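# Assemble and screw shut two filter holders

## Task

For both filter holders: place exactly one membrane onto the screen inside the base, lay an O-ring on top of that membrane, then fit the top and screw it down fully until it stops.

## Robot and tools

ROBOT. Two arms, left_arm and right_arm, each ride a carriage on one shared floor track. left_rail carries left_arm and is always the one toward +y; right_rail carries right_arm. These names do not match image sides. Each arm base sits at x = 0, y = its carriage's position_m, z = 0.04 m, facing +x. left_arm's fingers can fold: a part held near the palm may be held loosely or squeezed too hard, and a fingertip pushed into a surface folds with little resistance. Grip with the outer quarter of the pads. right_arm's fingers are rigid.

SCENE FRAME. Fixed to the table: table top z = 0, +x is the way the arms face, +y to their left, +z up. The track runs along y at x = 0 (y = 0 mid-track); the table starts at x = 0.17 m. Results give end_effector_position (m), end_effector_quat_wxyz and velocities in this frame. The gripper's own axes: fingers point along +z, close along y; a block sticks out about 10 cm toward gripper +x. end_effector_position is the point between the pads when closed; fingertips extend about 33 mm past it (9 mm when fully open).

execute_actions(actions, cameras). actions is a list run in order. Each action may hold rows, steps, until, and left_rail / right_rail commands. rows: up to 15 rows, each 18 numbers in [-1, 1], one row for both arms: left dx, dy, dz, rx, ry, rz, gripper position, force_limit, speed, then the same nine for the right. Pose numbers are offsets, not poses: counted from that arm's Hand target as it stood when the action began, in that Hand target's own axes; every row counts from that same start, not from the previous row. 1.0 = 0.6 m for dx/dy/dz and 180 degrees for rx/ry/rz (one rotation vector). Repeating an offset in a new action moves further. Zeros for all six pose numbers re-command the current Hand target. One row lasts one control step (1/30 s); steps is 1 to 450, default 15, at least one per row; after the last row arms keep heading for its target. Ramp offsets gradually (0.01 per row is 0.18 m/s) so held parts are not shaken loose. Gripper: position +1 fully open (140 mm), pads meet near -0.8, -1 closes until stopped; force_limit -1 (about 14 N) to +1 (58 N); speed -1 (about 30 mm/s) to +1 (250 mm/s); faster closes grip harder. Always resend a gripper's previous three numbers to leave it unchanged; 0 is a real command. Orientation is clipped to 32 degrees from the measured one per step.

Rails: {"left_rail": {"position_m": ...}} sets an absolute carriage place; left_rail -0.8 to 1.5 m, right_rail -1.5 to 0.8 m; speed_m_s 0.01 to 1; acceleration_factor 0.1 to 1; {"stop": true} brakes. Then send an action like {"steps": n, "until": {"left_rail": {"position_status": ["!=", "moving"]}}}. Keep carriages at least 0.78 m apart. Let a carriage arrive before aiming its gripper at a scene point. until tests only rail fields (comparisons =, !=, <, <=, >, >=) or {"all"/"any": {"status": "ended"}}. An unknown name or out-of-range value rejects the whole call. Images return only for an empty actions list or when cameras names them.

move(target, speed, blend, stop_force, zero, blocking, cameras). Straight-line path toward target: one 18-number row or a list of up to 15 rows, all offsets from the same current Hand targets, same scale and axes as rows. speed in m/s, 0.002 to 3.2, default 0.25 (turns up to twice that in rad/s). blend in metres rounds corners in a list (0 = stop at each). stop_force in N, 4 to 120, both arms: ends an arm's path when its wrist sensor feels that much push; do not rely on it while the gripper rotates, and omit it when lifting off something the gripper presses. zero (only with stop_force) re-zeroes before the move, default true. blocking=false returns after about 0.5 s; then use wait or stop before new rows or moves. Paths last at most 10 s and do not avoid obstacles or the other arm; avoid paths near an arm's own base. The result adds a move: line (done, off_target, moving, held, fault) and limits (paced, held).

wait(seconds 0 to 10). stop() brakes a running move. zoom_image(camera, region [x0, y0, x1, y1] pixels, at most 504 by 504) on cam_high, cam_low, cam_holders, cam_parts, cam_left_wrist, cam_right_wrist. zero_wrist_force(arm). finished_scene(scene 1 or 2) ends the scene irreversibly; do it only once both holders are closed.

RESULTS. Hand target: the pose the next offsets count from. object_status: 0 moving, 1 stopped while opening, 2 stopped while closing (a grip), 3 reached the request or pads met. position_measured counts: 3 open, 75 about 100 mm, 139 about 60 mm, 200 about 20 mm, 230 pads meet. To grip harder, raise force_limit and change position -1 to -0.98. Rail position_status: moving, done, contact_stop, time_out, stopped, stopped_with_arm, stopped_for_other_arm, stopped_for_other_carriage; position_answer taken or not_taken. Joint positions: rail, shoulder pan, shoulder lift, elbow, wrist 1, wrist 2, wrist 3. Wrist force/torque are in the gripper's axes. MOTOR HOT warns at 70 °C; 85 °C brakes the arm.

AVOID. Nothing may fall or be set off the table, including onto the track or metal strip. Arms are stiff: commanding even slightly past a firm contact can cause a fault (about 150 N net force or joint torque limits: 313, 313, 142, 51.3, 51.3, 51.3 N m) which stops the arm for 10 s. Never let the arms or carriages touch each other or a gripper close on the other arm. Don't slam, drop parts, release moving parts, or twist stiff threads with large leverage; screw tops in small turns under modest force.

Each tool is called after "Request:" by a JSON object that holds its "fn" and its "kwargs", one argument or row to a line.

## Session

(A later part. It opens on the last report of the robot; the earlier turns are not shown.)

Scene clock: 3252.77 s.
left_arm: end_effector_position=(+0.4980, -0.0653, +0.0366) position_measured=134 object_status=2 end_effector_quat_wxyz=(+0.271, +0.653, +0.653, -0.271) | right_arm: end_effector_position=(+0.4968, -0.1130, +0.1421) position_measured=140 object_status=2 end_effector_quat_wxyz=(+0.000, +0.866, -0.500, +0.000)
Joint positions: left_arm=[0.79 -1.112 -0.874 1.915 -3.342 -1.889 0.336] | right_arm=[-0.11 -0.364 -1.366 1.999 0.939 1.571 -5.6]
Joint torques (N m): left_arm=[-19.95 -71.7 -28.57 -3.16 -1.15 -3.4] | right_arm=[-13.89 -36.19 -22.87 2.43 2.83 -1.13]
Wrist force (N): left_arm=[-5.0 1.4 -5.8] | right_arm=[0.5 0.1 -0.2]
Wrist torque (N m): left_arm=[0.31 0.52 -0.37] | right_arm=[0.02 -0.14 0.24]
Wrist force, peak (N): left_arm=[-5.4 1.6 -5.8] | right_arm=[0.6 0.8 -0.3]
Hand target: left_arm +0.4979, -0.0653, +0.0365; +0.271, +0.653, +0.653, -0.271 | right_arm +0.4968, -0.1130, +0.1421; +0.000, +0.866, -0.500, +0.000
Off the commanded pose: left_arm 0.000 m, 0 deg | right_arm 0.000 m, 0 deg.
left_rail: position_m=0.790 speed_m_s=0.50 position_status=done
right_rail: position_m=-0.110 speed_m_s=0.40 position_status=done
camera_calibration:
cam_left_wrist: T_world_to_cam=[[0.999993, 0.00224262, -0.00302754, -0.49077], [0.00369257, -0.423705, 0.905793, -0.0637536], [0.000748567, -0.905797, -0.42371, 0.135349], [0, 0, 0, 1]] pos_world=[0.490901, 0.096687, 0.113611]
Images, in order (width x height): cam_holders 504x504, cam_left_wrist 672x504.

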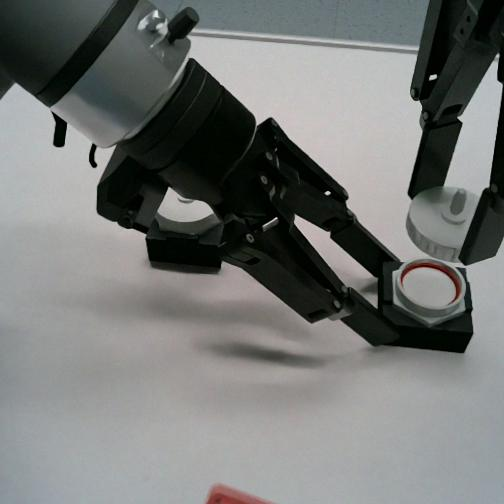

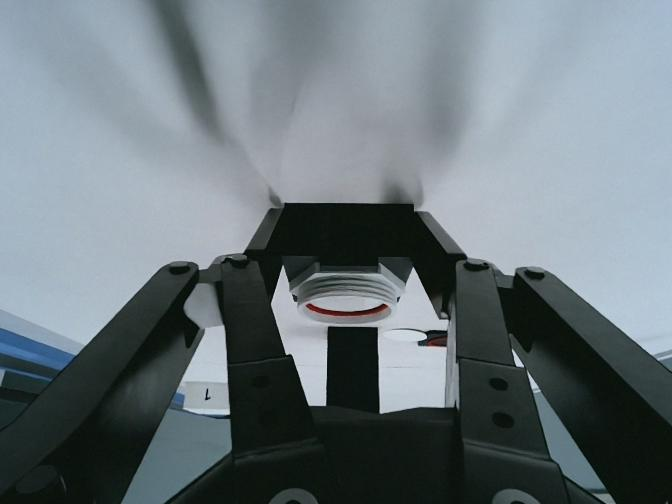

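Request:
{"fn": "move", "kwargs": {
  "target": [0,0,0,0,0,0,-1,0.5,-1, 0,0,0.0868,0,0,0,-1,0,-1],
  "speed": 0.08,
  "cameras": ["cam_holders", "cam_left_wrist"]
}}

Request:
{"fn": "zoom_image", "kwargs": {
  "camera": "cam_left_wrist",
  "region": [270, 240, 430, 420]
}}

Request:
{"fn": "zoom_image", "kwargs": {
  "camera": "cam_holders",
  "region": [370, 200, 490, 340]
}}

Scene clock: 3263.60 s.
left_arm: end_effector_position=(+0.4979, -0.0653, +0.0365) position_measured=134 object_status=2 end_effector_quat_wxyz=(+0.271, +0.653, +0.653, -0.271) | right_arm: end_effector_position=(+0.4967, -0.1130, +0.0901) position_measured=140 object_status=2 end_effector_quat_wxyz=(+0.000, +0.866, -0.500, +0.000)
Joint positions: left_arm=[0.79 -1.112 -0.874 1.915 -3.342 -1.889 0.336] | right_arm=[-0.11 -0.364 -1.307 2.038 0.841 1.571 -5.6]
Joint torques (N m): left_arm=[-17.55 -73.92 -22.06 -1.97 -1.64 -3.75] | right_arm=[-7.32 -39.96 -19 2.49 2.51 -0.1]
Wrist force (N): left_arm=[-4.9 1.3 -5.4] | right_arm=[0.2 0.3 -0.3]
Wrist torque (N m): left_arm=[0.23 0.52 -0.37] | right_arm=[0.07 -0.08 0.25]
Wrist force, peak (N): left_arm=[-5.3 1.8 -6.1] | right_arm=[0.5 -0.2 -1.3]
Hand target: left_arm +0.4979, -0.0653, +0.0365; +0.271, +0.653, +0.653, -0.271 | right_arm +0.4967, -0.1130, +0.0900; +0.000, +0.866, -0.500, +0.000
Off the commanded pose: left_arm 0.000 m, 0 deg | right_arm 0.000 m, 0 deg.
left_rail: position_m=0.790 speed_m_s=0.50 position_status=done
right_rail: position_m=-0.110 speed_m_s=0.40 position_status=done
move: done
camera_calibration:
cam_left_wrist: T_world_to_cam=[[0.999993, 0.00224311, -0.00302856, -0.49077], [0.00369369, -0.423705, 0.905793, -0.0637542], [0.000748572, -0.905797, -0.42371, 0.135349], [0, 0, 0, 1]] pos_world=[0.490901, 0.0966871, 0.113611]
Images, in order (width x height): cam_holders 504x504, cam_left_wrist 672x504.

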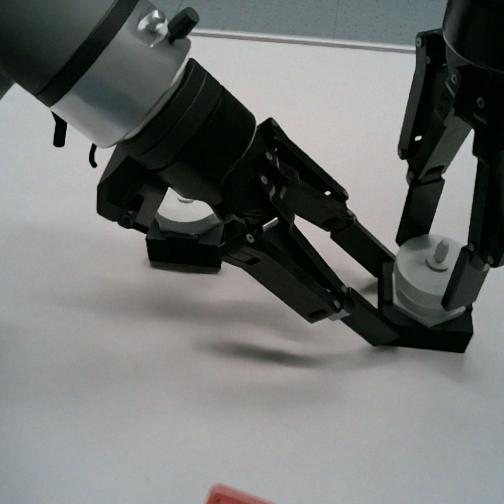

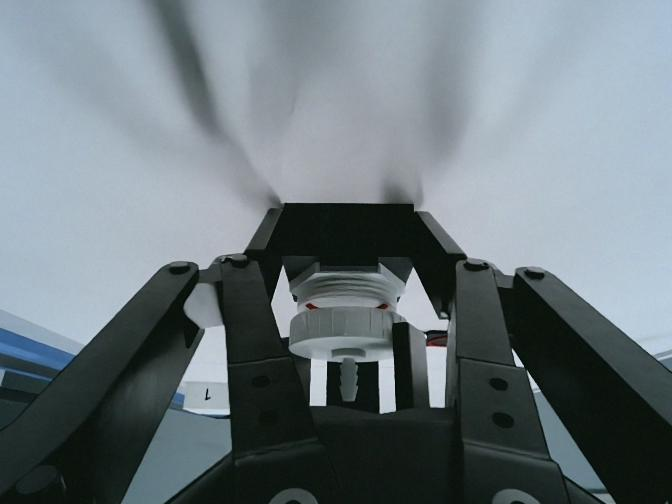

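Scaled by 2.800.

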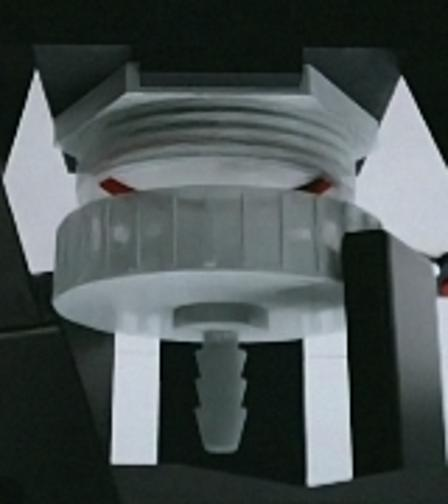

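Scaled by 3.600.

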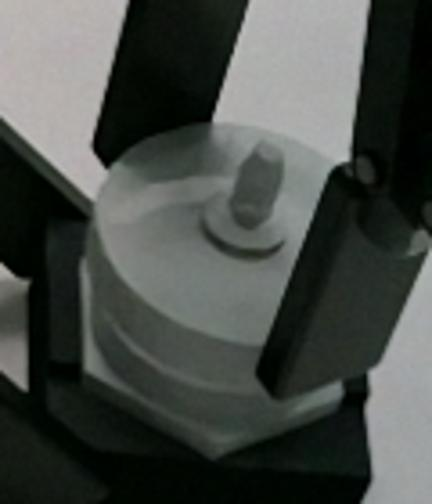

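Request:
{"fn": "move", "kwargs": {
  "target": [0,0,0,0,0,0,-1,0.5,-1, -0.00067,0.00115,0.022,0,0,0,-1,0,-1],
  "speed": 0.006,
  "stop_force": 5,
  "cameras": ["cam_holders", "cam_left_wrist"]
}}

Request:
{"fn": "zoom_image", "kwargs": {
  "camera": "cam_left_wrist",
  "region": [270, 240, 430, 420]
}}

Scene clock: 3284.37 s.
left_arm: end_effector_position=(+0.4979, -0.0653, +0.0365) position_measured=134 object_status=2 end_effector_quat_wxyz=(+0.271, +0.653, +0.653, -0.271) | right_arm: end_effector_position=(+0.4960, -0.1130, +0.0789) position_measured=140 object_status=2 end_effector_quat_wxyz=(+0.000, +0.866, -0.500, +0.000)
Joint positions: left_arm=[0.79 -1.112 -0.874 1.915 -3.342 -1.889 0.336] | right_arm=[-0.11 -0.364 -1.294 2.046 0.819 1.571 -5.601]
Joint torques (N m): left_arm=[-13.18 -75.81 -22.61 -1.68 -1.06 -3.88] | right_arm=[-7.72 -63.76 -35.59 4.67 -2.15 -0.44]
Wrist force (N): left_arm=[-5.4 1.8 -5.1] | right_arm=[-0.8 2.4 -7.4]
Wrist torque (N m): left_arm=[0.30 0.57 -0.38] | right_arm=[-0.13 -0.08 0.26]
Wrist force, peak (N): left_arm=[-5.6 2.0 -5.6] | right_arm=[0.3 2.0 -11.0]
Hand target: left_arm +0.4979, -0.0653, +0.0365; +0.271, +0.653, +0.653, -0.271 | right_arm +0.4960, -0.1130, +0.0789; +0.000, +0.866, -0.500, +0.000 (not the last commanded pose)
Off the commanded pose: left_arm 0.000 m, 0 deg | right_arm 0.002 m, 0 deg.
left_rail: position_m=0.790 speed_m_s=0.50 position_status=done
right_rail: position_m=-0.110 speed_m_s=0.40 position_status=done
move: contact (right_arm)
camera_calibration:
cam_left_wrist: T_world_to_cam=[[0.999993, 0.00224311, -0.00302856, -0.49077], [0.00369369, -0.423705, 0.905793, -0.0637542], [0.000748572, -0.905797, -0.42371, 0.135349], [0, 0, 0, 1]] pos_world=[0.490901, 0.0966871, 0.113611]
Images, in order (width x height): cam_holders 504x504, cam_left_wrist 672x504.

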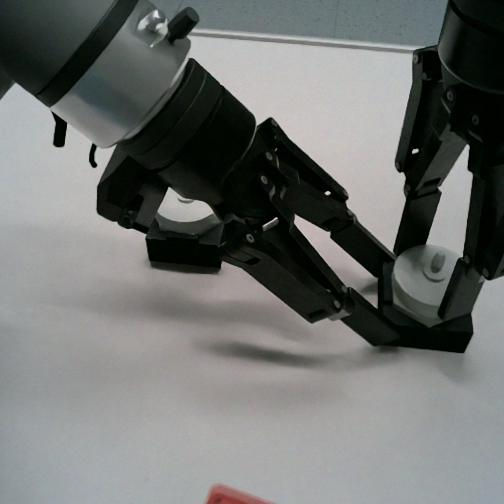

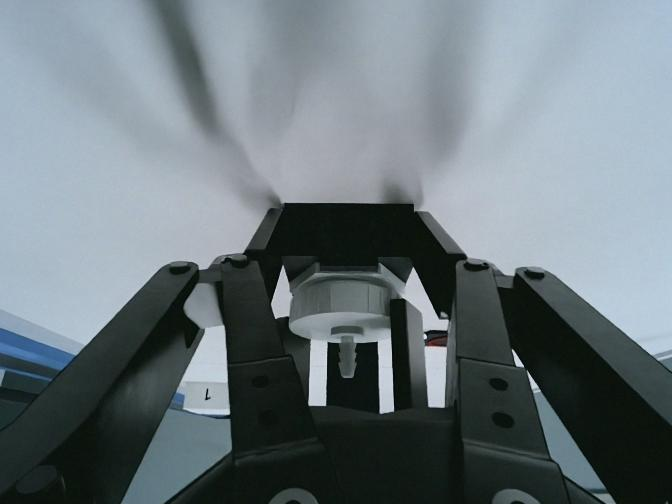

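Scaled by 2.800.

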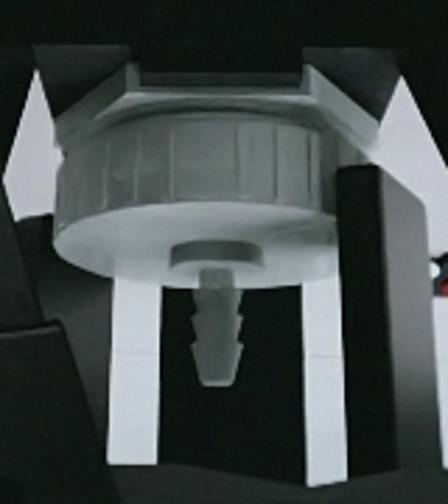

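Request:
{"fn": "move", "kwargs": {
  "target": [0,0,0,0,0,0,-1,0.5,-1, 0,0,0,0,0,0.1667,-1,0,-1],
  "speed": 0.2
}}

Scene clock: 3290.40 s.
left_arm: end_effector_position=(+0.4979, -0.0653, +0.0365) position_measured=134 object_status=2 end_effector_quat_wxyz=(+0.271, +0.653, +0.653, -0.271) | right_arm: end_effector_position=(+0.4960, -0.1130, +0.0790) position_measured=140 object_status=2 end_effector_quat_wxyz=(+0.000, +0.707, -0.707, +0.000)
Joint positions: left_arm=[0.79 -1.112 -0.874 1.915 -3.342 -1.889 0.336] | right_arm=[-0.11 -0.364 -1.294 2.046 0.819 1.571 -5.077]
Joint torques (N m): left_arm=[-10.44 -75.89 -22.07 -1.7 -1.17 -3.72] | right_arm=[10.54 -38.68 -35.2 5.48 3.41 2.34]
Wrist force (N): left_arm=[-6.0 1.7 -4.2] | right_arm=[-0.6 0.4 -0.2]
Wrist torque (N m): left_arm=[0.25 0.58 -0.38] | right_arm=[0.13 -0.09 -0.06]
Wrist force, peak (N): left_arm=[-5.6 2.1 -5.3] | right_arm=[-1.1 2.2 -7.9]
Hand target: left_arm +0.4979, -0.0653, +0.0365; +0.271, +0.653, +0.653, -0.271 | right_arm +0.4960, -0.1130, +0.0789; +0.000, +0.707, -0.707, +0.000
Off the commanded pose: left_arm 0.000 m, 0 deg | right_arm 0.000 m, 0 deg.
left_rail: position_m=0.790 speed_m_s=0.50 position_status=done
right_rail: position_m=-0.110 speed_m_s=0.40 position_status=done
move: done

Request:
{"fn": "move", "kwargs": {
  "target": [
    [0,0,0,0,0,0,-1,0.5,-1, 0,0,0.0008,0,0,0.417,-1,0,-1],
    [0,0,0,0,0,0,-1,0.5,-1, 0,0,0.0016,0,0,0.833,-1,0,-1]
  ],
  "speed": 0.35,
  "blend": 0.01
}}

Scene clock: 3299.13 s.
left_arm: end_effector_position=(+0.4980, -0.0653, +0.0365) position_measured=134 object_status=2 end_effector_quat_wxyz=(+0.271, +0.653, +0.653, -0.271) | right_arm: end_effector_position=(+0.4960, -0.1130, +0.0780) position_measured=140 object_status=2 end_effector_quat_wxyz=(+0.000, +0.499, +0.866, +0.000)
Joint positions: left_arm=[0.79 -1.112 -0.874 1.915 -3.342 -1.889 0.336] | right_arm=[-0.11 -0.364 -1.293 2.047 0.817 1.571 -2.46]
Joint torques (N m): left_arm=[-2.69 -73.97 -29.93 -2.21 -5.17 -3.53] | right_arm=[23.31 -34.43 -39.15 2.68 -8.17 2.93]
Wrist force (N): left_arm=[5.5 9.2 -23.5] | right_arm=[-12.2 -25.9 -8.8]
Wrist torque (N m): left_arm=[0.29 0.52 -0.33] | right_arm=[0.95 -0.43 -0.79]
Wrist force, peak (N): left_arm=[5.0 9.8 -23.8] | right_arm=[-9.6 -27.1 -10.1]
Hand target: left_arm +0.4979, -0.0653, +0.0365; +0.271, +0.653, +0.653, -0.271 | right_arm +0.4960, -0.1130, +0.0780; +0.000, +0.499, +0.866, +0.000
Off the commanded pose: left_arm 0.000 m, 0 deg | right_arm 0.000 m, 0 deg.
left_rail: position_m=0.790 speed_m_s=0.50 position_status=done
right_rail: position_m=-0.110 speed_m_s=0.40 position_status=done
move: done

Request:
{"fn": "move", "kwargs": {
  "target": [0,0,0,0,0,0,-1,0.5,-1, -0.00107,-0.00215,0,0,0,0,-1,0,-1],
  "speed": 0.02,
  "cameras": ["cam_left_wrist", "cam_holders"]
}}

Request:
{"fn": "zoom_image", "kwargs": {
  "camera": "cam_left_wrist",
  "region": [270, 240, 430, 420]
}}

Request:
{"fn": "zoom_image", "kwargs": {
  "camera": "cam_holders",
  "region": [370, 220, 490, 360]
}}

Scene clock: 3312.83 s.
left_arm: end_effector_position=(+0.4979, -0.0653, +0.0366) position_measured=134 object_status=2 end_effector_quat_wxyz=(+0.271, +0.653, +0.653, -0.271) | right_arm: end_effector_position=(+0.4953, -0.1141, +0.0780) position_measured=140 object_status=2 end_effector_quat_wxyz=(+0.000, +0.499, +0.866, +0.000)
Joint positions: left_arm=[0.79 -1.112 -0.874 1.915 -3.342 -1.889 0.336] | right_arm=[-0.11 -0.367 -1.294 2.049 0.817 1.571 -2.463]
Joint torques (N m): left_arm=[-9.98 -75.47 -37.23 -2.46 -3.82 -3.46] | right_arm=[-7.21 -67.86 -17.89 1.87 -7.55 -1.03]
Wrist force (N): left_arm=[-0.7 7.3 -8.4] | right_arm=[-4.9 -6.1 -1.2]
Wrist torque (N m): left_arm=[0.19 0.53 -0.25] | right_arm=[0.17 -0.29 0.04]
Wrist force, peak (N): left_arm=[5.1 9.4 -24.0] | right_arm=[-12.2 -26.2 -8.8]
Hand target: left_arm +0.4979, -0.0653, +0.0365; +0.271, +0.653, +0.653, -0.271 | right_arm +0.4952, -0.1142, +0.0780; +0.000, +0.499, +0.866, +0.000
Off the commanded pose: left_arm 0.000 m, 0 deg | right_arm 0.000 m, 0 deg.
left_rail: position_m=0.790 speed_m_s=0.50 position_status=done
right_rail: position_m=-0.110 speed_m_s=0.40 position_status=done
move: done
camera_calibration:
cam_left_wrist: T_world_to_cam=[[0.999993, 0.0021527, -0.00307127, -0.490756], [0.00369407, -0.423705, 0.905793, -0.0637543], [0.000648581, -0.905798, -0.42371, 0.135398], [0, 0, 0, 1]] pos_world=[0.4909, 0.0966869, 0.113611]
Images, in order (width x height): cam_holders 504x504, cam_left_wrist 672x504.

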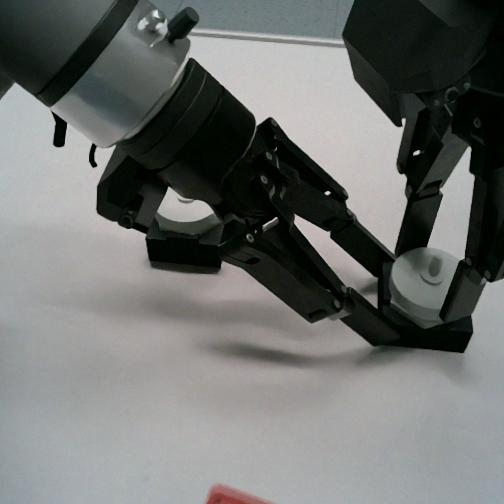

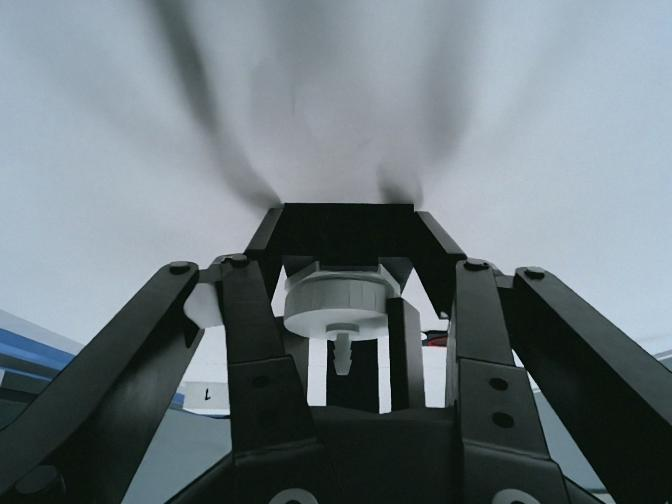

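Scaled by 2.800.

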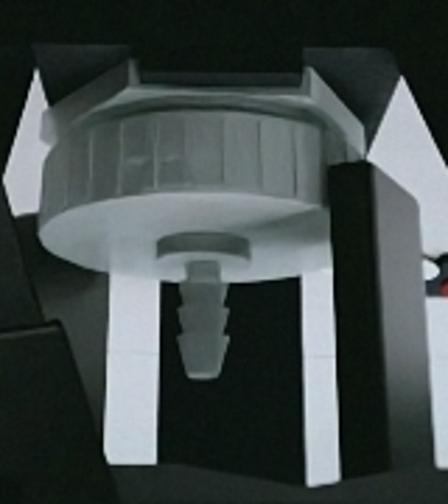

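Scaled by 3.600.

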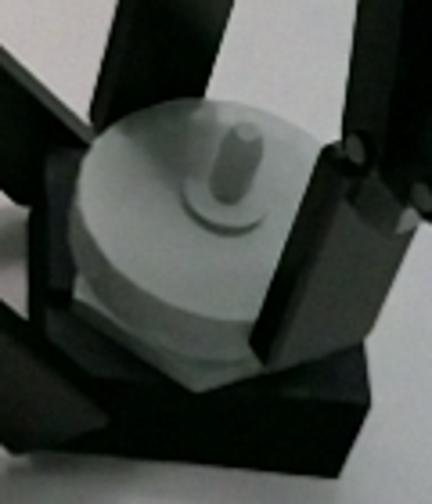

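Request:
{"fn": "move", "kwargs": {
  "target": [0,0,0,0,0,0,-1,0.5,-1, -0.0031,0.0027,0,0,0,0,-1,0,-1],
  "speed": 0.01,
  "cameras": ["cam_left_wrist", "cam_holders"]
}}

Request:
{"fn": "zoom_image", "kwargs": {
  "camera": "cam_left_wrist",
  "region": [270, 240, 430, 420]
}}

Request:
{"fn": "zoom_image", "kwargs": {
  "camera": "cam_holders",
  "region": [370, 220, 490, 360]
}}

Scene clock: 3344.70 s.
left_arm: end_effector_position=(+0.4980, -0.0653, +0.0365) position_measured=134 object_status=2 end_effector_quat_wxyz=(+0.271, +0.653, +0.653, -0.271) | right_arm: end_effector_position=(+0.4975, -0.1150, +0.0780) position_measured=140 object_status=2 end_effector_quat_wxyz=(+0.000, +0.500, +0.866, +0.000)
Joint positions: left_arm=[0.79 -1.112 -0.874 1.915 -3.342 -1.889 0.336] | right_arm=[-0.11 -0.367 -1.291 2.044 0.818 1.571 -2.463]
Joint torques (N m): left_arm=[-19.28 -74.85 -23.7 -2.23 -0.77 -3.53] | right_arm=[13.5 -38.51 -36.08 6.47 -1.73 1.95]
Wrist force (N): left_arm=[-5.8 4.0 -1.4] | right_arm=[1.0 4.3 -0.7]
Wrist torque (N m): left_arm=[0.26 0.87 -0.34] | right_arm=[0.97 -0.24 0.24]
Wrist force, peak (N): left_arm=[-0.6 7.1 -8.7] | right_arm=[-1.4 -8.8 -1.7]
Hand target: left_arm +0.4979, -0.0653, +0.0365; +0.271, +0.653, +0.653, -0.271 | right_arm +0.4976, -0.1150, +0.0780; +0.000, +0.499, +0.866, +0.000
Off the commanded pose: left_arm 0.000 m, 0 deg | right_arm 0.000 m, 0 deg.
left_rail: position_m=0.790 speed_m_s=0.50 position_status=done
right_rail: position_m=-0.110 speed_m_s=0.40 position_status=done
move: done
camera_calibration:
cam_left_wrist: T_world_to_cam=[[0.999993, 0.00224311, -0.00302856, -0.49077], [0.00369369, -0.423705, 0.905793, -0.0637542], [0.000748572, -0.905797, -0.42371, 0.135349], [0, 0, 0, 1]] pos_world=[0.490901, 0.0966871, 0.113611]
Images, in order (width x height): cam_holders 504x504, cam_left_wrist 672x504.

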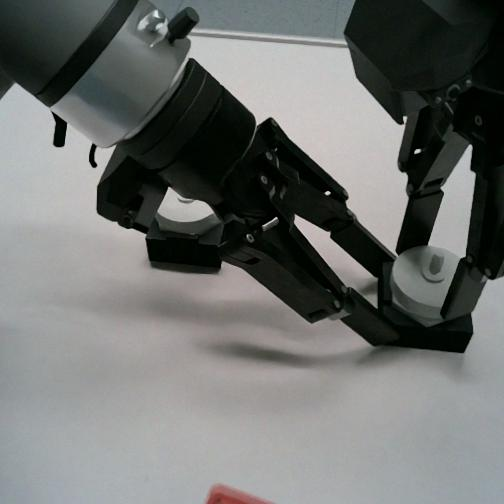

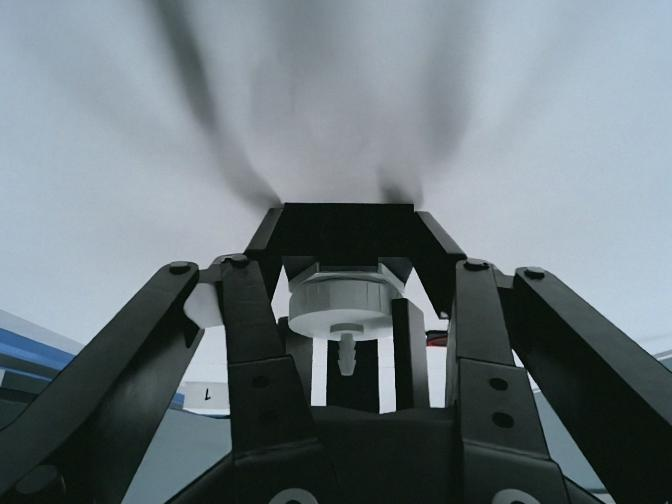

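Scaled by 2.800.

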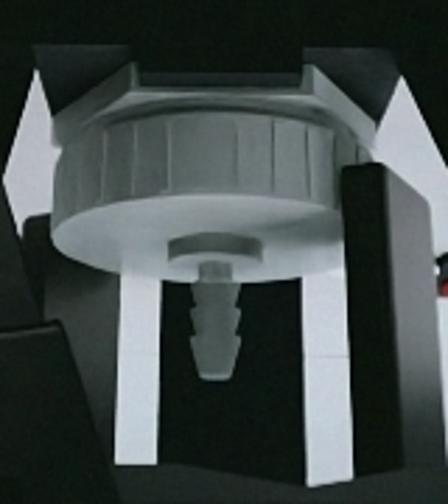

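Scaled by 3.600.

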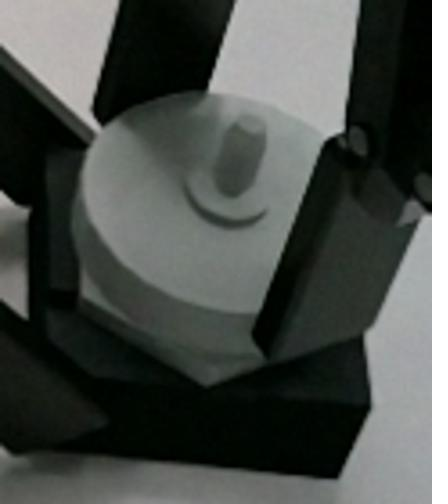

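Request:
{"fn": "move", "kwargs": {
  "target": [
    [0,0,0,0,0,0,-1,0.5,-1, 0.00038,-0.0015,0.0005,0,0,0.25,-1,0,-1],
    [0,0,0,0,0,0,-1,0.5,-1, 0.00172,-0.00228,0.001,0,0,0.5,-1,0,-1]
  ],
  "speed": 0.3,
  "blend": 0.01,
  "cameras": ["cam_left_wrist"]
}}

Request:
{"fn": "zoom_image", "kwargs": {
  "camera": "cam_left_wrist",
  "region": [270, 240, 430, 420]
}}

Scene clock: 3358.30 s.
left_arm: end_effector_position=(+0.4979, -0.0653, +0.0365) position_measured=134 object_status=2 end_effector_quat_wxyz=(+0.271, +0.653, +0.653, -0.271) | right_arm: end_effector_position=(+0.4959, -0.1148, +0.0774) position_measured=140 object_status=2 end_effector_quat_wxyz=(+0.000, +0.966, +0.259, -0.001)
Joint positions: left_arm=[0.79 -1.112 -0.874 1.915 -3.342 -1.889 0.336] | right_arm=[-0.11 -0.368 -1.292 2.048 0.816 1.571 -0.893]
Joint torques (N m): left_arm=[-17.58 -78.21 -23.15 -2.18 0 -3.19] | right_arm=[12.41 -37.3 -36.11 6.29 2.89 2.73]
Wrist force (N): left_arm=[-5.9 3.7 -1.3] | right_arm=[0.6 4.1 -0.8]
Wrist torque (N m): left_arm=[0.21 0.83 -0.34] | right_arm=[1.04 -0.21 -0.06]
Wrist force, peak (N): left_arm=[-6.5 4.4 -1.3] | right_arm=[0.8 5.0 -0.8]
Hand target: left_arm +0.4979, -0.0653, +0.0365; +0.271, +0.653, +0.653, -0.271 | right_arm +0.4959, -0.1148, +0.0774; +0.000, +0.966, +0.259, -0.001
Off the commanded pose: left_arm 0.000 m, 0 deg | right_arm 0.000 m, 0 deg.
left_rail: position_m=0.790 speed_m_s=0.50 position_status=done
right_rail: position_m=-0.110 speed_m_s=0.40 position_status=done
move: done
camera_calibration:
cam_left_wrist: T_world_to_cam=[[0.999993, 0.0021527, -0.00307127, -0.490756], [0.00369407, -0.423705, 0.905793, -0.0637543], [0.000648581, -0.905798, -0.42371, 0.135398], [0, 0, 0, 1]] pos_world=[0.4909, 0.0966869, 0.113611]
Images, in order (width x height): cam_left_wrist 672x504.

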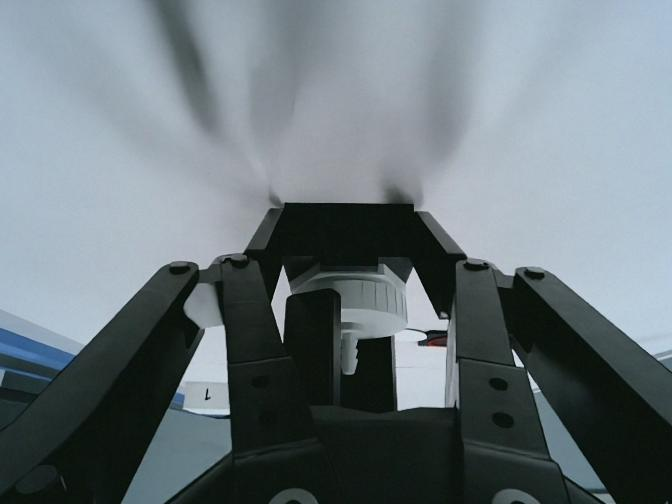

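Scaled by 2.800.

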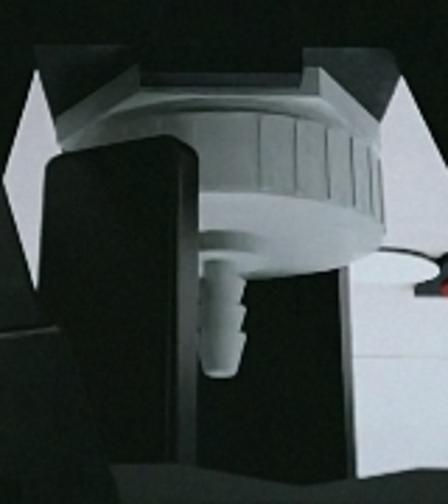

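Request:
{"fn": "move", "kwargs": {
  "target": [
    [0,0,0,0,0,0,-1,0.5,-1, 0.00038,-0.0015,0.0005,0,0,0.25,-1,0,-1],
    [0,0,0,0,0,0,-1,0.5,-1, 0.00172,-0.00228,0.001,0,0,0.5,-1,0,-1],
    [0,0,0,0,0,0,-1,0.5,-1, 0.0032,-0.0019,0.0015,0,0,0.75,-1,0,-1],
    [0,0,0,0,0,0,-1,0.5,-1, 0.004,-0.00057,0.002,0,0,1.0,-1,0,-1]
  ],
  "speed": 0.3,
  "blend": 0.01,
  "cameras": ["cam_left_wrist", "cam_holders"]
}}

Request:
{"fn": "zoom_image", "kwargs": {
  "camera": "cam_left_wrist",
  "region": [270, 240, 430, 420]
}}

Request:
{"fn": "zoom_image", "kwargs": {
  "camera": "cam_holders",
  "region": [370, 220, 490, 360]
}}

Scene clock: 3380.67 s.
left_arm: end_effector_position=(+0.4979, -0.0653, +0.0365) position_measured=134 object_status=2 end_effector_quat_wxyz=(+0.271, +0.653, +0.653, -0.271) | right_arm: end_effector_position=(+0.4978, -0.1133, +0.0762) position_measured=140 object_status=2 end_effector_quat_wxyz=(-0.001, -0.259, +0.966, +0.000)
Joint positions: left_arm=[0.79 -1.112 -0.874 1.915 -3.342 -1.889 0.336] | right_arm=[-0.11 -0.364 -1.288 2.045 0.815 1.571 2.253]
Joint torques (N m): left_arm=[4.41 -78.35 -21.8 -2.46 0.5 -3.86] | right_arm=[8.86 -38.2 -33.89 6.71 3.32 2.82]
Wrist force (N): left_arm=[-6.0 1.1 1.0] | right_arm=[-0.4 5.2 -0.6]
Wrist torque (N m): left_arm=[0.41 0.85 -0.28] | right_arm=[1.01 -0.17 -0.10]
Wrist force, peak (N): left_arm=[-8.6 1.2 3.6] | right_arm=[-0.6 5.8 -0.9]
Hand target: left_arm +0.4979, -0.0653, +0.0365; +0.271, +0.653, +0.653, -0.271 | right_arm +0.4978, -0.1133, +0.0762; -0.001, -0.259, +0.966, +0.000
Off the commanded pose: left_arm 0.000 m, 0 deg | right_arm 0.000 m, 0 deg.
left_rail: position_m=0.790 speed_m_s=0.50 position_status=done
right_rail: position_m=-0.110 speed_m_s=0.40 position_status=done
move: done
camera_calibration:
cam_left_wrist: T_world_to_cam=[[0.999993, 0.00224311, -0.00302856, -0.49077], [0.00369369, -0.423705, 0.905793, -0.0637542], [0.000748572, -0.905797, -0.42371, 0.135349], [0, 0, 0, 1]] pos_world=[0.490901, 0.0966871, 0.113611]
Images, in order (width x height): cam_holders 504x504, cam_left_wrist 672x504.

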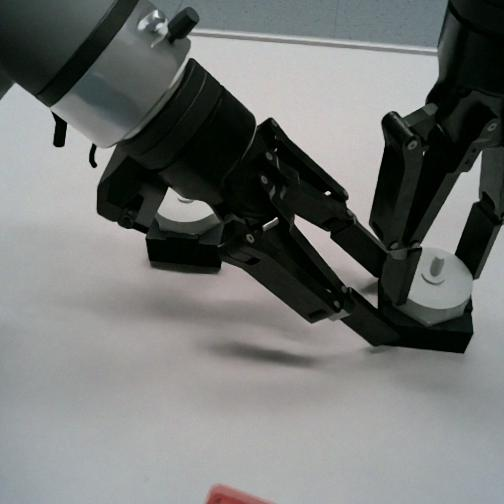

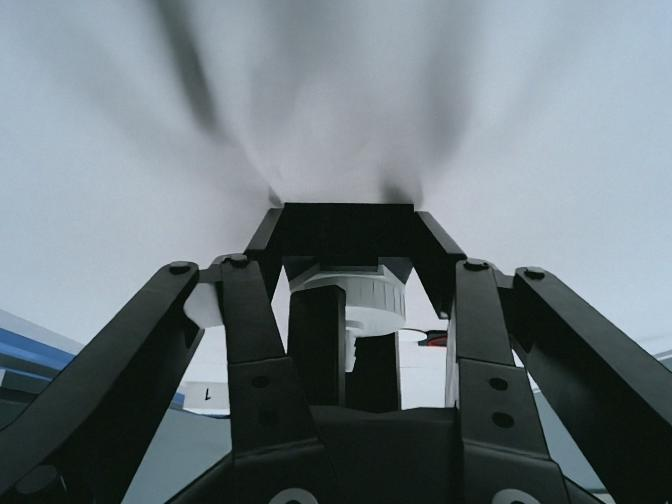

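Scaled by 2.800.

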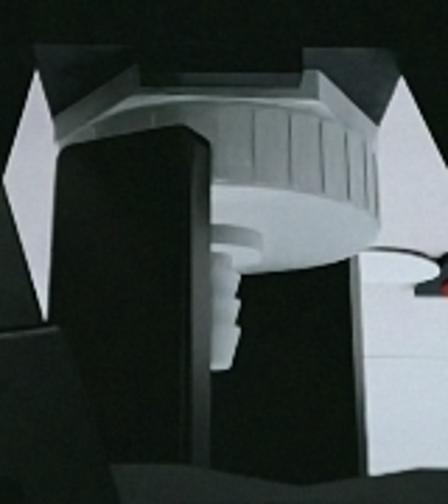

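Scaled by 3.600.

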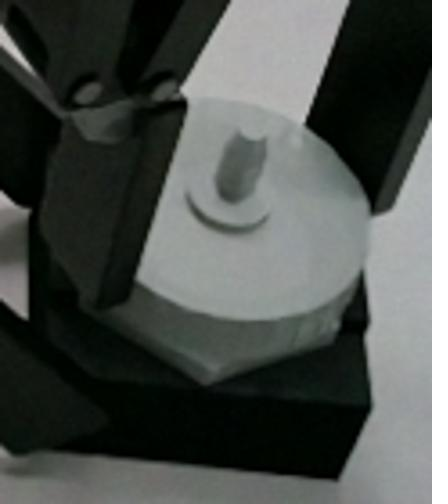

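Request:
{"fn": "move", "kwargs": {
  "target": [
    [0,0,0,0,0,0,-1,0.5,-1, 0.00038,-0.0015,0.0005,0,0,0.25,-1,0,-1],
    [0,0,0,0,0,0,-1,0.5,-1, 0.00172,-0.00228,0.001,0,0,0.5,-1,0,-1],
    [0,0,0,0,0,0,-1,0.5,-1, 0.0032,-0.0019,0.0015,0,0,0.75,-1,0,-1],
    [0,0,0,0,0,0,-1,0.5,-1, 0.004,-0.00057,0.002,0,0,1.0,-1,0,-1],
    [0,0,0,0,0,0,-1,0.5,-1, 0.0039,0.0003,0.00228,0,0,-0.861,-1,0,-1]
  ],
  "speed": 0.35,
  "blend": 0.01,
  "cameras": ["cam_left_wrist"]
}}

Request:
{"fn": "zoom_image", "kwargs": {
  "camera": "cam_left_wrist",
  "region": [270, 240, 430, 420]
}}

Scene clock: 3398.57 s.
left_arm: end_effector_position=(+0.4979, -0.0653, +0.0365) position_measured=134 object_status=2 end_effector_quat_wxyz=(+0.271, +0.653, +0.653, -0.271) | right_arm: end_effector_position=(+0.4957, -0.1143, +0.0748) position_measured=140 object_status=2 end_effector_quat_wxyz=(+0.000, +0.999, +0.044, -0.001)
Joint positions: left_arm=[0.79 -1.112 -0.874 1.915 -3.342 -1.889 0.336] | right_arm=[-0.11 -0.367 -1.289 2.05 0.811 1.571 5.828]
Joint torques (N m): left_arm=[14.69 -79.77 -21.97 -2.38 0.09 -2.73] | right_arm=[14.41 -36.78 -36.12 5.85 3.39 2.9]
Wrist force (N): left_arm=[-6.1 1.6 1.7] | right_arm=[1.0 3.2 -0.9]
Wrist torque (N m): left_arm=[0.28 0.77 -0.30] | right_arm=[1.07 -0.27 -0.11]
Wrist force, peak (N): left_arm=[-6.8 2.5 1.8] | right_arm=[-0.6 5.4 -0.5]
Hand target: left_arm +0.4979, -0.0653, +0.0365; +0.271, +0.653, +0.653, -0.271 | right_arm +0.4957, -0.1143, +0.0748; +0.000, +0.999, +0.044, -0.001
Off the commanded pose: left_arm 0.000 m, 0 deg | right_arm 0.000 m, 0 deg.
left_rail: position_m=0.790 speed_m_s=0.50 position_status=done
right_rail: position_m=-0.110 speed_m_s=0.40 position_status=done
move: done
camera_calibration:
cam_left_wrist: T_world_to_cam=[[0.999993, 0.00224311, -0.00302856, -0.49077], [0.00369369, -0.423705, 0.905793, -0.0637542], [0.000748572, -0.905797, -0.42371, 0.135349], [0, 0, 0, 1]] pos_world=[0.490901, 0.0966871, 0.113611]
Images, in order (width x height): cam_left_wrist 672x504.

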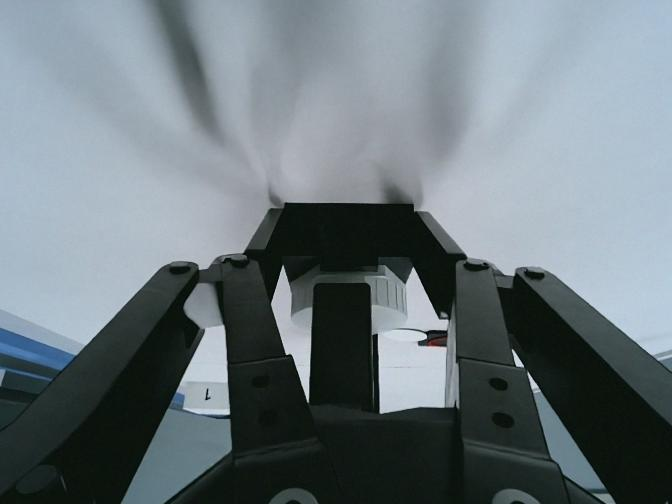

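Scaled by 2.800.

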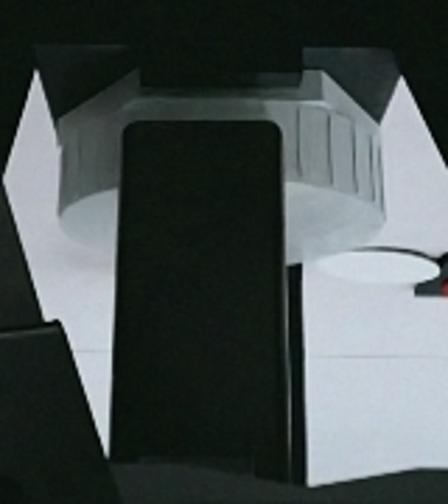

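Request:
{"fn": "execute_actions", "kwargs": {
  "actions": [
    {"rows": [[0,0,0,0,0,0,-1,0.5,-1, 0,0,0,0,0,0,0.15,0,-1]], "steps": 55}
  ]
}}

Request:
{"fn": "move", "kwargs": {
  "target": [
    [0,0,0,0,0,0,-1,0.5,-1, 0,0,-0.0667,0,0,0,0.15,0,-1],
    [0,0,0,0,0,0,-1,0.5,-1, 0.002,-0.0003,-0.0667,0,0,-0.5,0.15,0,-1],
    [0,0,0,0,0,0,-1,0.5,-1, 0.002,-0.0003,-0.0667,0,0,-1,0.15,0,-1],
    [0,0,0,0,0,0,-1,0.5,-1, 0.002,-0.0003,-0.0667,0,0,0.5,0.15,0,-1],
    [0,0,0,0,0,0,-1,0.5,-1, 0.002,-0.0003,-0.0667,0,0,0,0.15,0,-1],
    [0,0,0,0,0,0,-1,0.5,-1, 0.002,-0.0003,-0.0667,0,0,-0.5,0.15,0,-1],
    [0,0,0,0,0,0,-1,0.5,-1, 0.002,-0.0003,-0.0667,0,0,-1,0.15,0,-1],
    [0,0,0,0,0,0,-1,0.5,-1, 0.002,-0.0003,-0.0667,0,0,0.5,0.15,0,-1]
  ],
  "speed": [0.1,0.8,0.8,0.8,0.8,0.8,0.8,0.8],
  "blend": 0.01,
  "cameras": ["cam_left_wrist", "cam_holders"]
}}

Request:
{"fn": "zoom_image", "kwargs": {
  "camera": "cam_left_wrist",
  "region": [270, 240, 430, 420]
}}

Request:
{"fn": "zoom_image", "kwargs": {
  "camera": "cam_holders",
  "region": [370, 220, 490, 360]
}}

Scene clock: 3424.57 s.
left_arm: end_effector_position=(+0.4979, -0.0653, +0.0365) position_measured=134 object_status=2 end_effector_quat_wxyz=(+0.271, +0.653, +0.653, -0.271) | right_arm: end_effector_position=(+0.4957, -0.1143, +0.0748) position_measured=110 object_status=3 end_effector_quat_wxyz=(+0.000, +0.999, +0.044, -0.001)
Joint positions: left_arm=[0.79 -1.112 -0.874 1.915 -3.342 -1.889 0.336] | right_arm=[-0.11 -0.367 -1.289 2.05 0.811 1.571 5.828]
Joint torques (N m): left_arm=[15.76 -80.15 -22.33 -2.98 0.4 -2.68] | right_arm=[14.09 -44.25 -28.97 6.07 -1.5 2.48]
Wrist force (N): left_arm=[-6.2 1.8 0.7] | right_arm=[0.7 4.1 -1.5]
Wrist torque (N m): left_arm=[0.36 0.90 -0.32] | right_arm=[0.89 -0.20 -0.05]
Wrist force, peak (N): left_arm=[-7.2 2.1 2.0] | right_arm=[1.2 4.7 -1.7]
Hand target: left_arm +0.4979, -0.0653, +0.0365; +0.271, +0.653, +0.653, -0.271 | right_arm +0.4957, -0.1143, +0.0748; +0.000, +0.999, +0.044, -0.001
Off the commanded pose: left_arm 0.000 m, 0 deg | right_arm 0.000 m, 0 deg.
left_rail: position_m=0.790 speed_m_s=0.50 position_status=done
right_rail: position_m=-0.110 speed_m_s=0.40 position_status=done

Scene clock: 3432.80 s.
left_arm: end_effector_position=(+0.4979, -0.0653, +0.0365) position_measured=134 object_status=2 end_effector_quat_wxyz=(+0.271, +0.653, +0.653, -0.271) | right_arm: end_effector_position=(+0.4969, -0.1140, +0.1148) position_measured=110 object_status=3 end_effector_quat_wxyz=(+0.000, +0.738, -0.675, +0.000)
Joint positions: left_arm=[0.79 -1.112 -0.874 1.915 -3.342 -1.889 0.336] | right_arm=[-0.11 -0.366 -1.336 2.02 0.888 1.571 -5.166]
Joint torques (N m): left_arm=[15.84 -80.17 -22.1 -2.41 0.5 -3.17] | right_arm=[-13.23 -65.61 -21.27 6.71 -3.87 -1.89]
Wrist force (N): left_arm=[-6.3 1.8 0.2] | right_arm=[1.2 3.8 -1.2]
Wrist torque (N m): left_arm=[0.36 0.90 -0.32] | right_arm=[0.82 -0.29 0.26]
Wrist force, peak (N): left_arm=[-6.7 1.9 0.6] | right_arm=[1.2 4.9 -1.5]
Hand target: left_arm +0.4979, -0.0653, +0.0365; +0.271, +0.653, +0.653, -0.271 | right_arm +0.4969, -0.1140, +0.1148; +0.000, +0.738, -0.675, +0.000
Off the commanded pose: left_arm 0.000 m, 0 deg | right_arm 0.000 m, 0 deg.
left_rail: position_m=0.790 speed_m_s=0.50 position_status=done
right_rail: position_m=-0.110 speed_m_s=0.40 position_status=done
move: done
camera_calibration:
cam_left_wrist: T_world_to_cam=[[0.999993, 0.00224311, -0.00302856, -0.49077], [0.00369369, -0.423705, 0.905793, -0.0637542], [0.000748572, -0.905797, -0.42371, 0.135349], [0, 0, 0, 1]] pos_world=[0.490901, 0.0966871, 0.113611]
Images, in order (width x height): cam_holders 504x504, cam_left_wrist 672x504.

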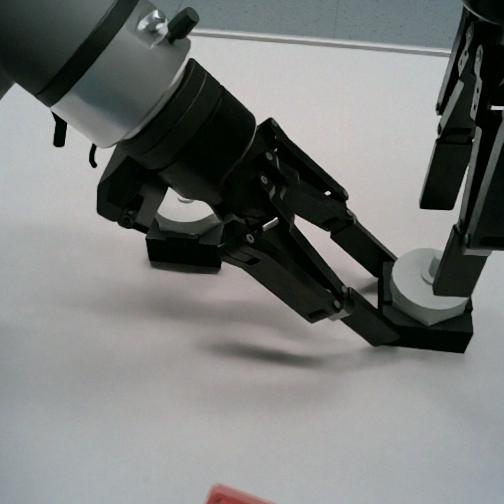

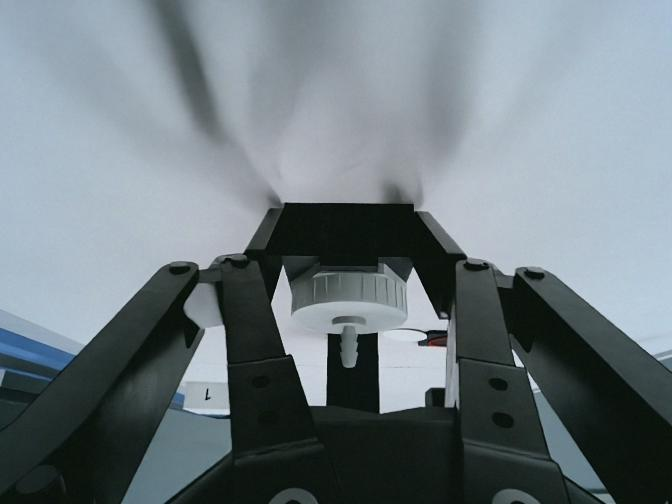

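Scaled by 2.800.

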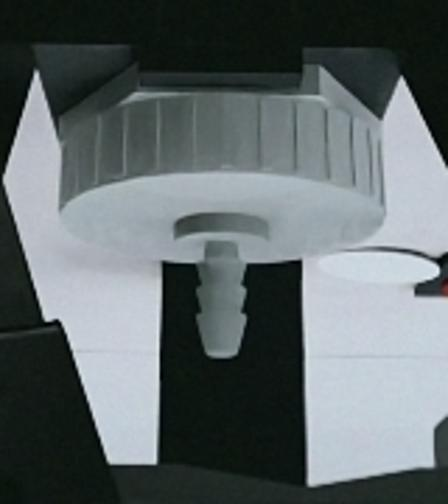

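Scaled by 3.600.

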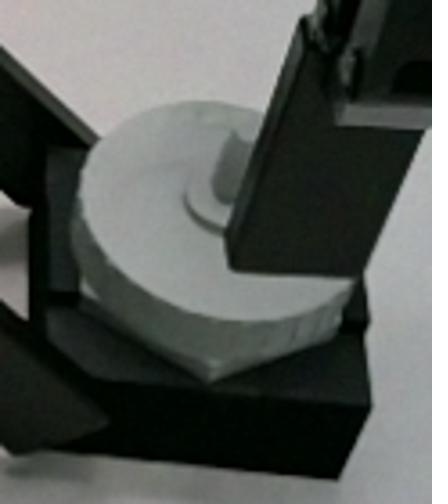

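Request:
{"fn": "zero_wrist_force", "kwargs": {
  "arm": "right_arm"
}}

Request:
{"fn": "move", "kwargs": {
  "target": [0,0,0,0,0,0,-1,0.5,-1, 0,0,0.0633,0,0,0,0.15,0,-1],
  "speed": 0.05,
  "stop_force": 8
}}

Request:
{"fn": "execute_actions", "kwargs": {
  "actions": [
    {"rows": [[0,0,0,0,0,0,-1,0.5,-1, 0,0,0,0,0,0,-1,0.5,-1]], "steps": 60}
  ]
}}

Request:
{"fn": "move", "kwargs": {
  "target": [
    [0,0,0,0,0,0,-1,0.5,-1, 0,0,-0.001,0,0,0.25,-1,0.5,-1],
    [0,0,0,0,0,0,-1,0.5,-1, 0,0,-0.0005,0,0,0.5,-1,0.5,-1]
  ],
  "speed": 0.3,
  "blend": 0.01,
  "cameras": ["cam_left_wrist"]
}}

Request:
{"fn": "zoom_image", "kwargs": {
  "camera": "cam_left_wrist",
  "region": [270, 240, 430, 420]
}}

Wrist force sensor zeroed.

Scene clock: 3443.20 s.
left_arm: end_effector_position=(+0.4979, -0.0653, +0.0365) position_measured=134 object_status=2 end_effector_quat_wxyz=(+0.271, +0.653, +0.653, -0.271) | right_arm: end_effector_position=(+0.4968, -0.1141, +0.0768) position_measured=110 object_status=3 end_effector_quat_wxyz=(+0.000, +0.738, -0.675, +0.000)
Joint positions: left_arm=[0.79 -1.112 -0.874 1.915 -3.342 -1.889 0.336] | right_arm=[-0.11 -0.366 -1.29 2.046 0.816 1.571 -5.166]
Joint torques (N m): left_arm=[15.91 -83.41 -22.1 -2.7 0.03 -3.37] | right_arm=[-12.98 -35.15 -20.32 2.61 -3.65 -0.79]
Wrist force (N, zeroed by zero_wrist_force on right_arm): left_arm=[-6.0 2.0 0.8] | right_arm=[-0.8 0.7 -0.2]
Wrist torque (N m, zeroed by zero_wrist_force on right_arm): left_arm=[0.42 0.86 -0.31] | right_arm=[0.15 0.17 -0.01]
Wrist force, peak (N, zeroed by zero_wrist_force on right_arm): left_arm=[-6.7 1.7 0.9] | right_arm=[-0.9 0.6 -0.5]
Hand target: left_arm +0.4979, -0.0653, +0.0365; +0.271, +0.653, +0.653, -0.271 | right_arm +0.4968, -0.1141, +0.0768; +0.000, +0.738, -0.675, +0.000
Off the commanded pose: left_arm 0.000 m, 0 deg | right_arm 0.000 m, 0 deg.
left_rail: position_m=0.790 speed_m_s=0.50 position_status=done
right_rail: position_m=-0.110 speed_m_s=0.40 position_status=done
move: done

Scene clock: 3445.40 s.
left_arm: end_effector_position=(+0.4979, -0.0653, +0.0365) position_measured=134 object_status=2 end_effector_quat_wxyz=(+0.271, +0.653, +0.653, -0.271) | right_arm: end_effector_position=(+0.4968, -0.1141, +0.0768) position_measured=142 object_status=2 end_effector_quat_wxyz=(+0.000, +0.738, -0.675, +0.000)
Joint positions: left_arm=[0.79 -1.112 -0.874 1.915 -3.342 -1.889 0.336] | right_arm=[-0.11 -0.366 -1.29 2.046 0.816 1.571 -5.166]
Joint torques (N m): left_arm=[14.77 -81.64 -22.35 -2.95 -0.06 -2.99] | right_arm=[2.43 -36.85 -18.45 3.35 -1.74 1.15]
Wrist force (N, zeroed by zero_wrist_force on right_arm): left_arm=[-6.2 1.4 1.7] | right_arm=[-0.6 -2.2 -15.5]
Wrist torque (N m, zeroed by zero_wrist_force on right_arm): left_arm=[0.30 0.86 -0.31] | right_arm=[0.42 0.06 -0.02]
Wrist force, peak (N, zeroed by zero_wrist_force on right_arm): left_arm=[-6.9 1.8 0.9] | right_arm=[-0.5 -2.8 -15.6]
Hand target: left_arm +0.4979, -0.0653, +0.0365; +0.271, +0.653, +0.653, -0.271 | right_arm +0.4968, -0.1141, +0.0768; +0.000, +0.738, -0.675, +0.000
Off the commanded pose: left_arm 0.000 m, 0 deg | right_arm 0.000 m, 0 deg.
left_rail: position_m=0.790 speed_m_s=0.50 position_status=done
right_rail: position_m=-0.110 speed_m_s=0.40 position_status=done

Scene clock: 3448.70 s.
left_arm: end_effector_position=(+0.4979, -0.0653, +0.0365) position_measured=134 object_status=2 end_effector_quat_wxyz=(+0.271, +0.653, +0.653, -0.271) | right_arm: end_effector_position=(+0.4968, -0.1141, +0.0771) position_measured=142 object_status=2 end_effector_quat_wxyz=(-0.001, -0.044, +0.999, +0.000)
Joint positions: left_arm=[0.79 -1.112 -0.874 1.915 -3.342 -1.889 0.336] | right_arm=[-0.11 -0.366 -1.29 2.046 0.816 1.571 -3.596]
Joint torques (N m): left_arm=[14.78 -81.93 -23.23 -2.77 0.12 -2.55] | right_arm=[13.22 -36.07 -34.92 5.88 4.26 3.44]
Wrist force (N, zeroed by zero_wrist_force on right_arm): left_arm=[-7.3 1.9 1.9] | right_arm=[-1.4 3.6 -1.2]
Wrist torque (N m, zeroed by zero_wrist_force on right_arm): left_arm=[1.42 0.76 0.47] | right_arm=[0.09 0.07 -1.61]
Wrist force, peak (N, zeroed by zero_wrist_force on right_arm): left_arm=[-7.9 1.8 2.2] | right_arm=[-0.3 -3.0 -15.0]
Hand target: left_arm +0.4979, -0.0653, +0.0365; +0.271, +0.653, +0.653, -0.271 | right_arm +0.4968, -0.1141, +0.0771; -0.001, -0.044, +0.999, +0.000
Off the commanded pose: left_arm 0.000 m, 0 deg | right_arm 0.000 m, 0 deg.
left_rail: position_m=0.790 speed_m_s=0.50 position_status=done
right_rail: position_m=-0.110 speed_m_s=0.40 position_status=done
move: done
camera_calibration:
cam_left_wrist: T_world_to_cam=[[0.999993, 0.00224311, -0.00302856, -0.49077], [0.00369369, -0.423705, 0.905793, -0.0637542], [0.000748572, -0.905797, -0.42371, 0.135349], [0, 0, 0, 1]] pos_world=[0.490901, 0.0966871, 0.113611]
Images, in order (width x height): cam_left_wrist 672x504.

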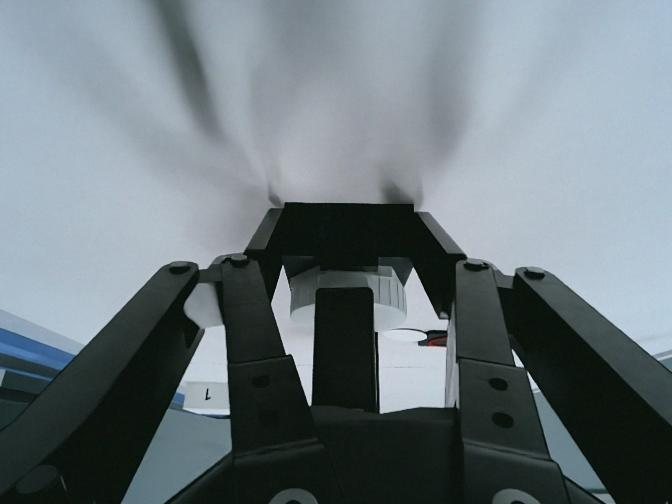

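Scaled by 2.800.

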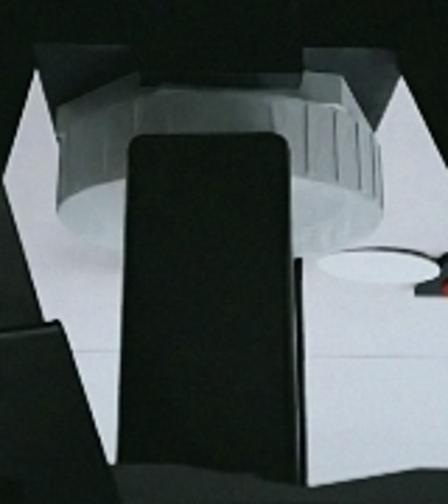

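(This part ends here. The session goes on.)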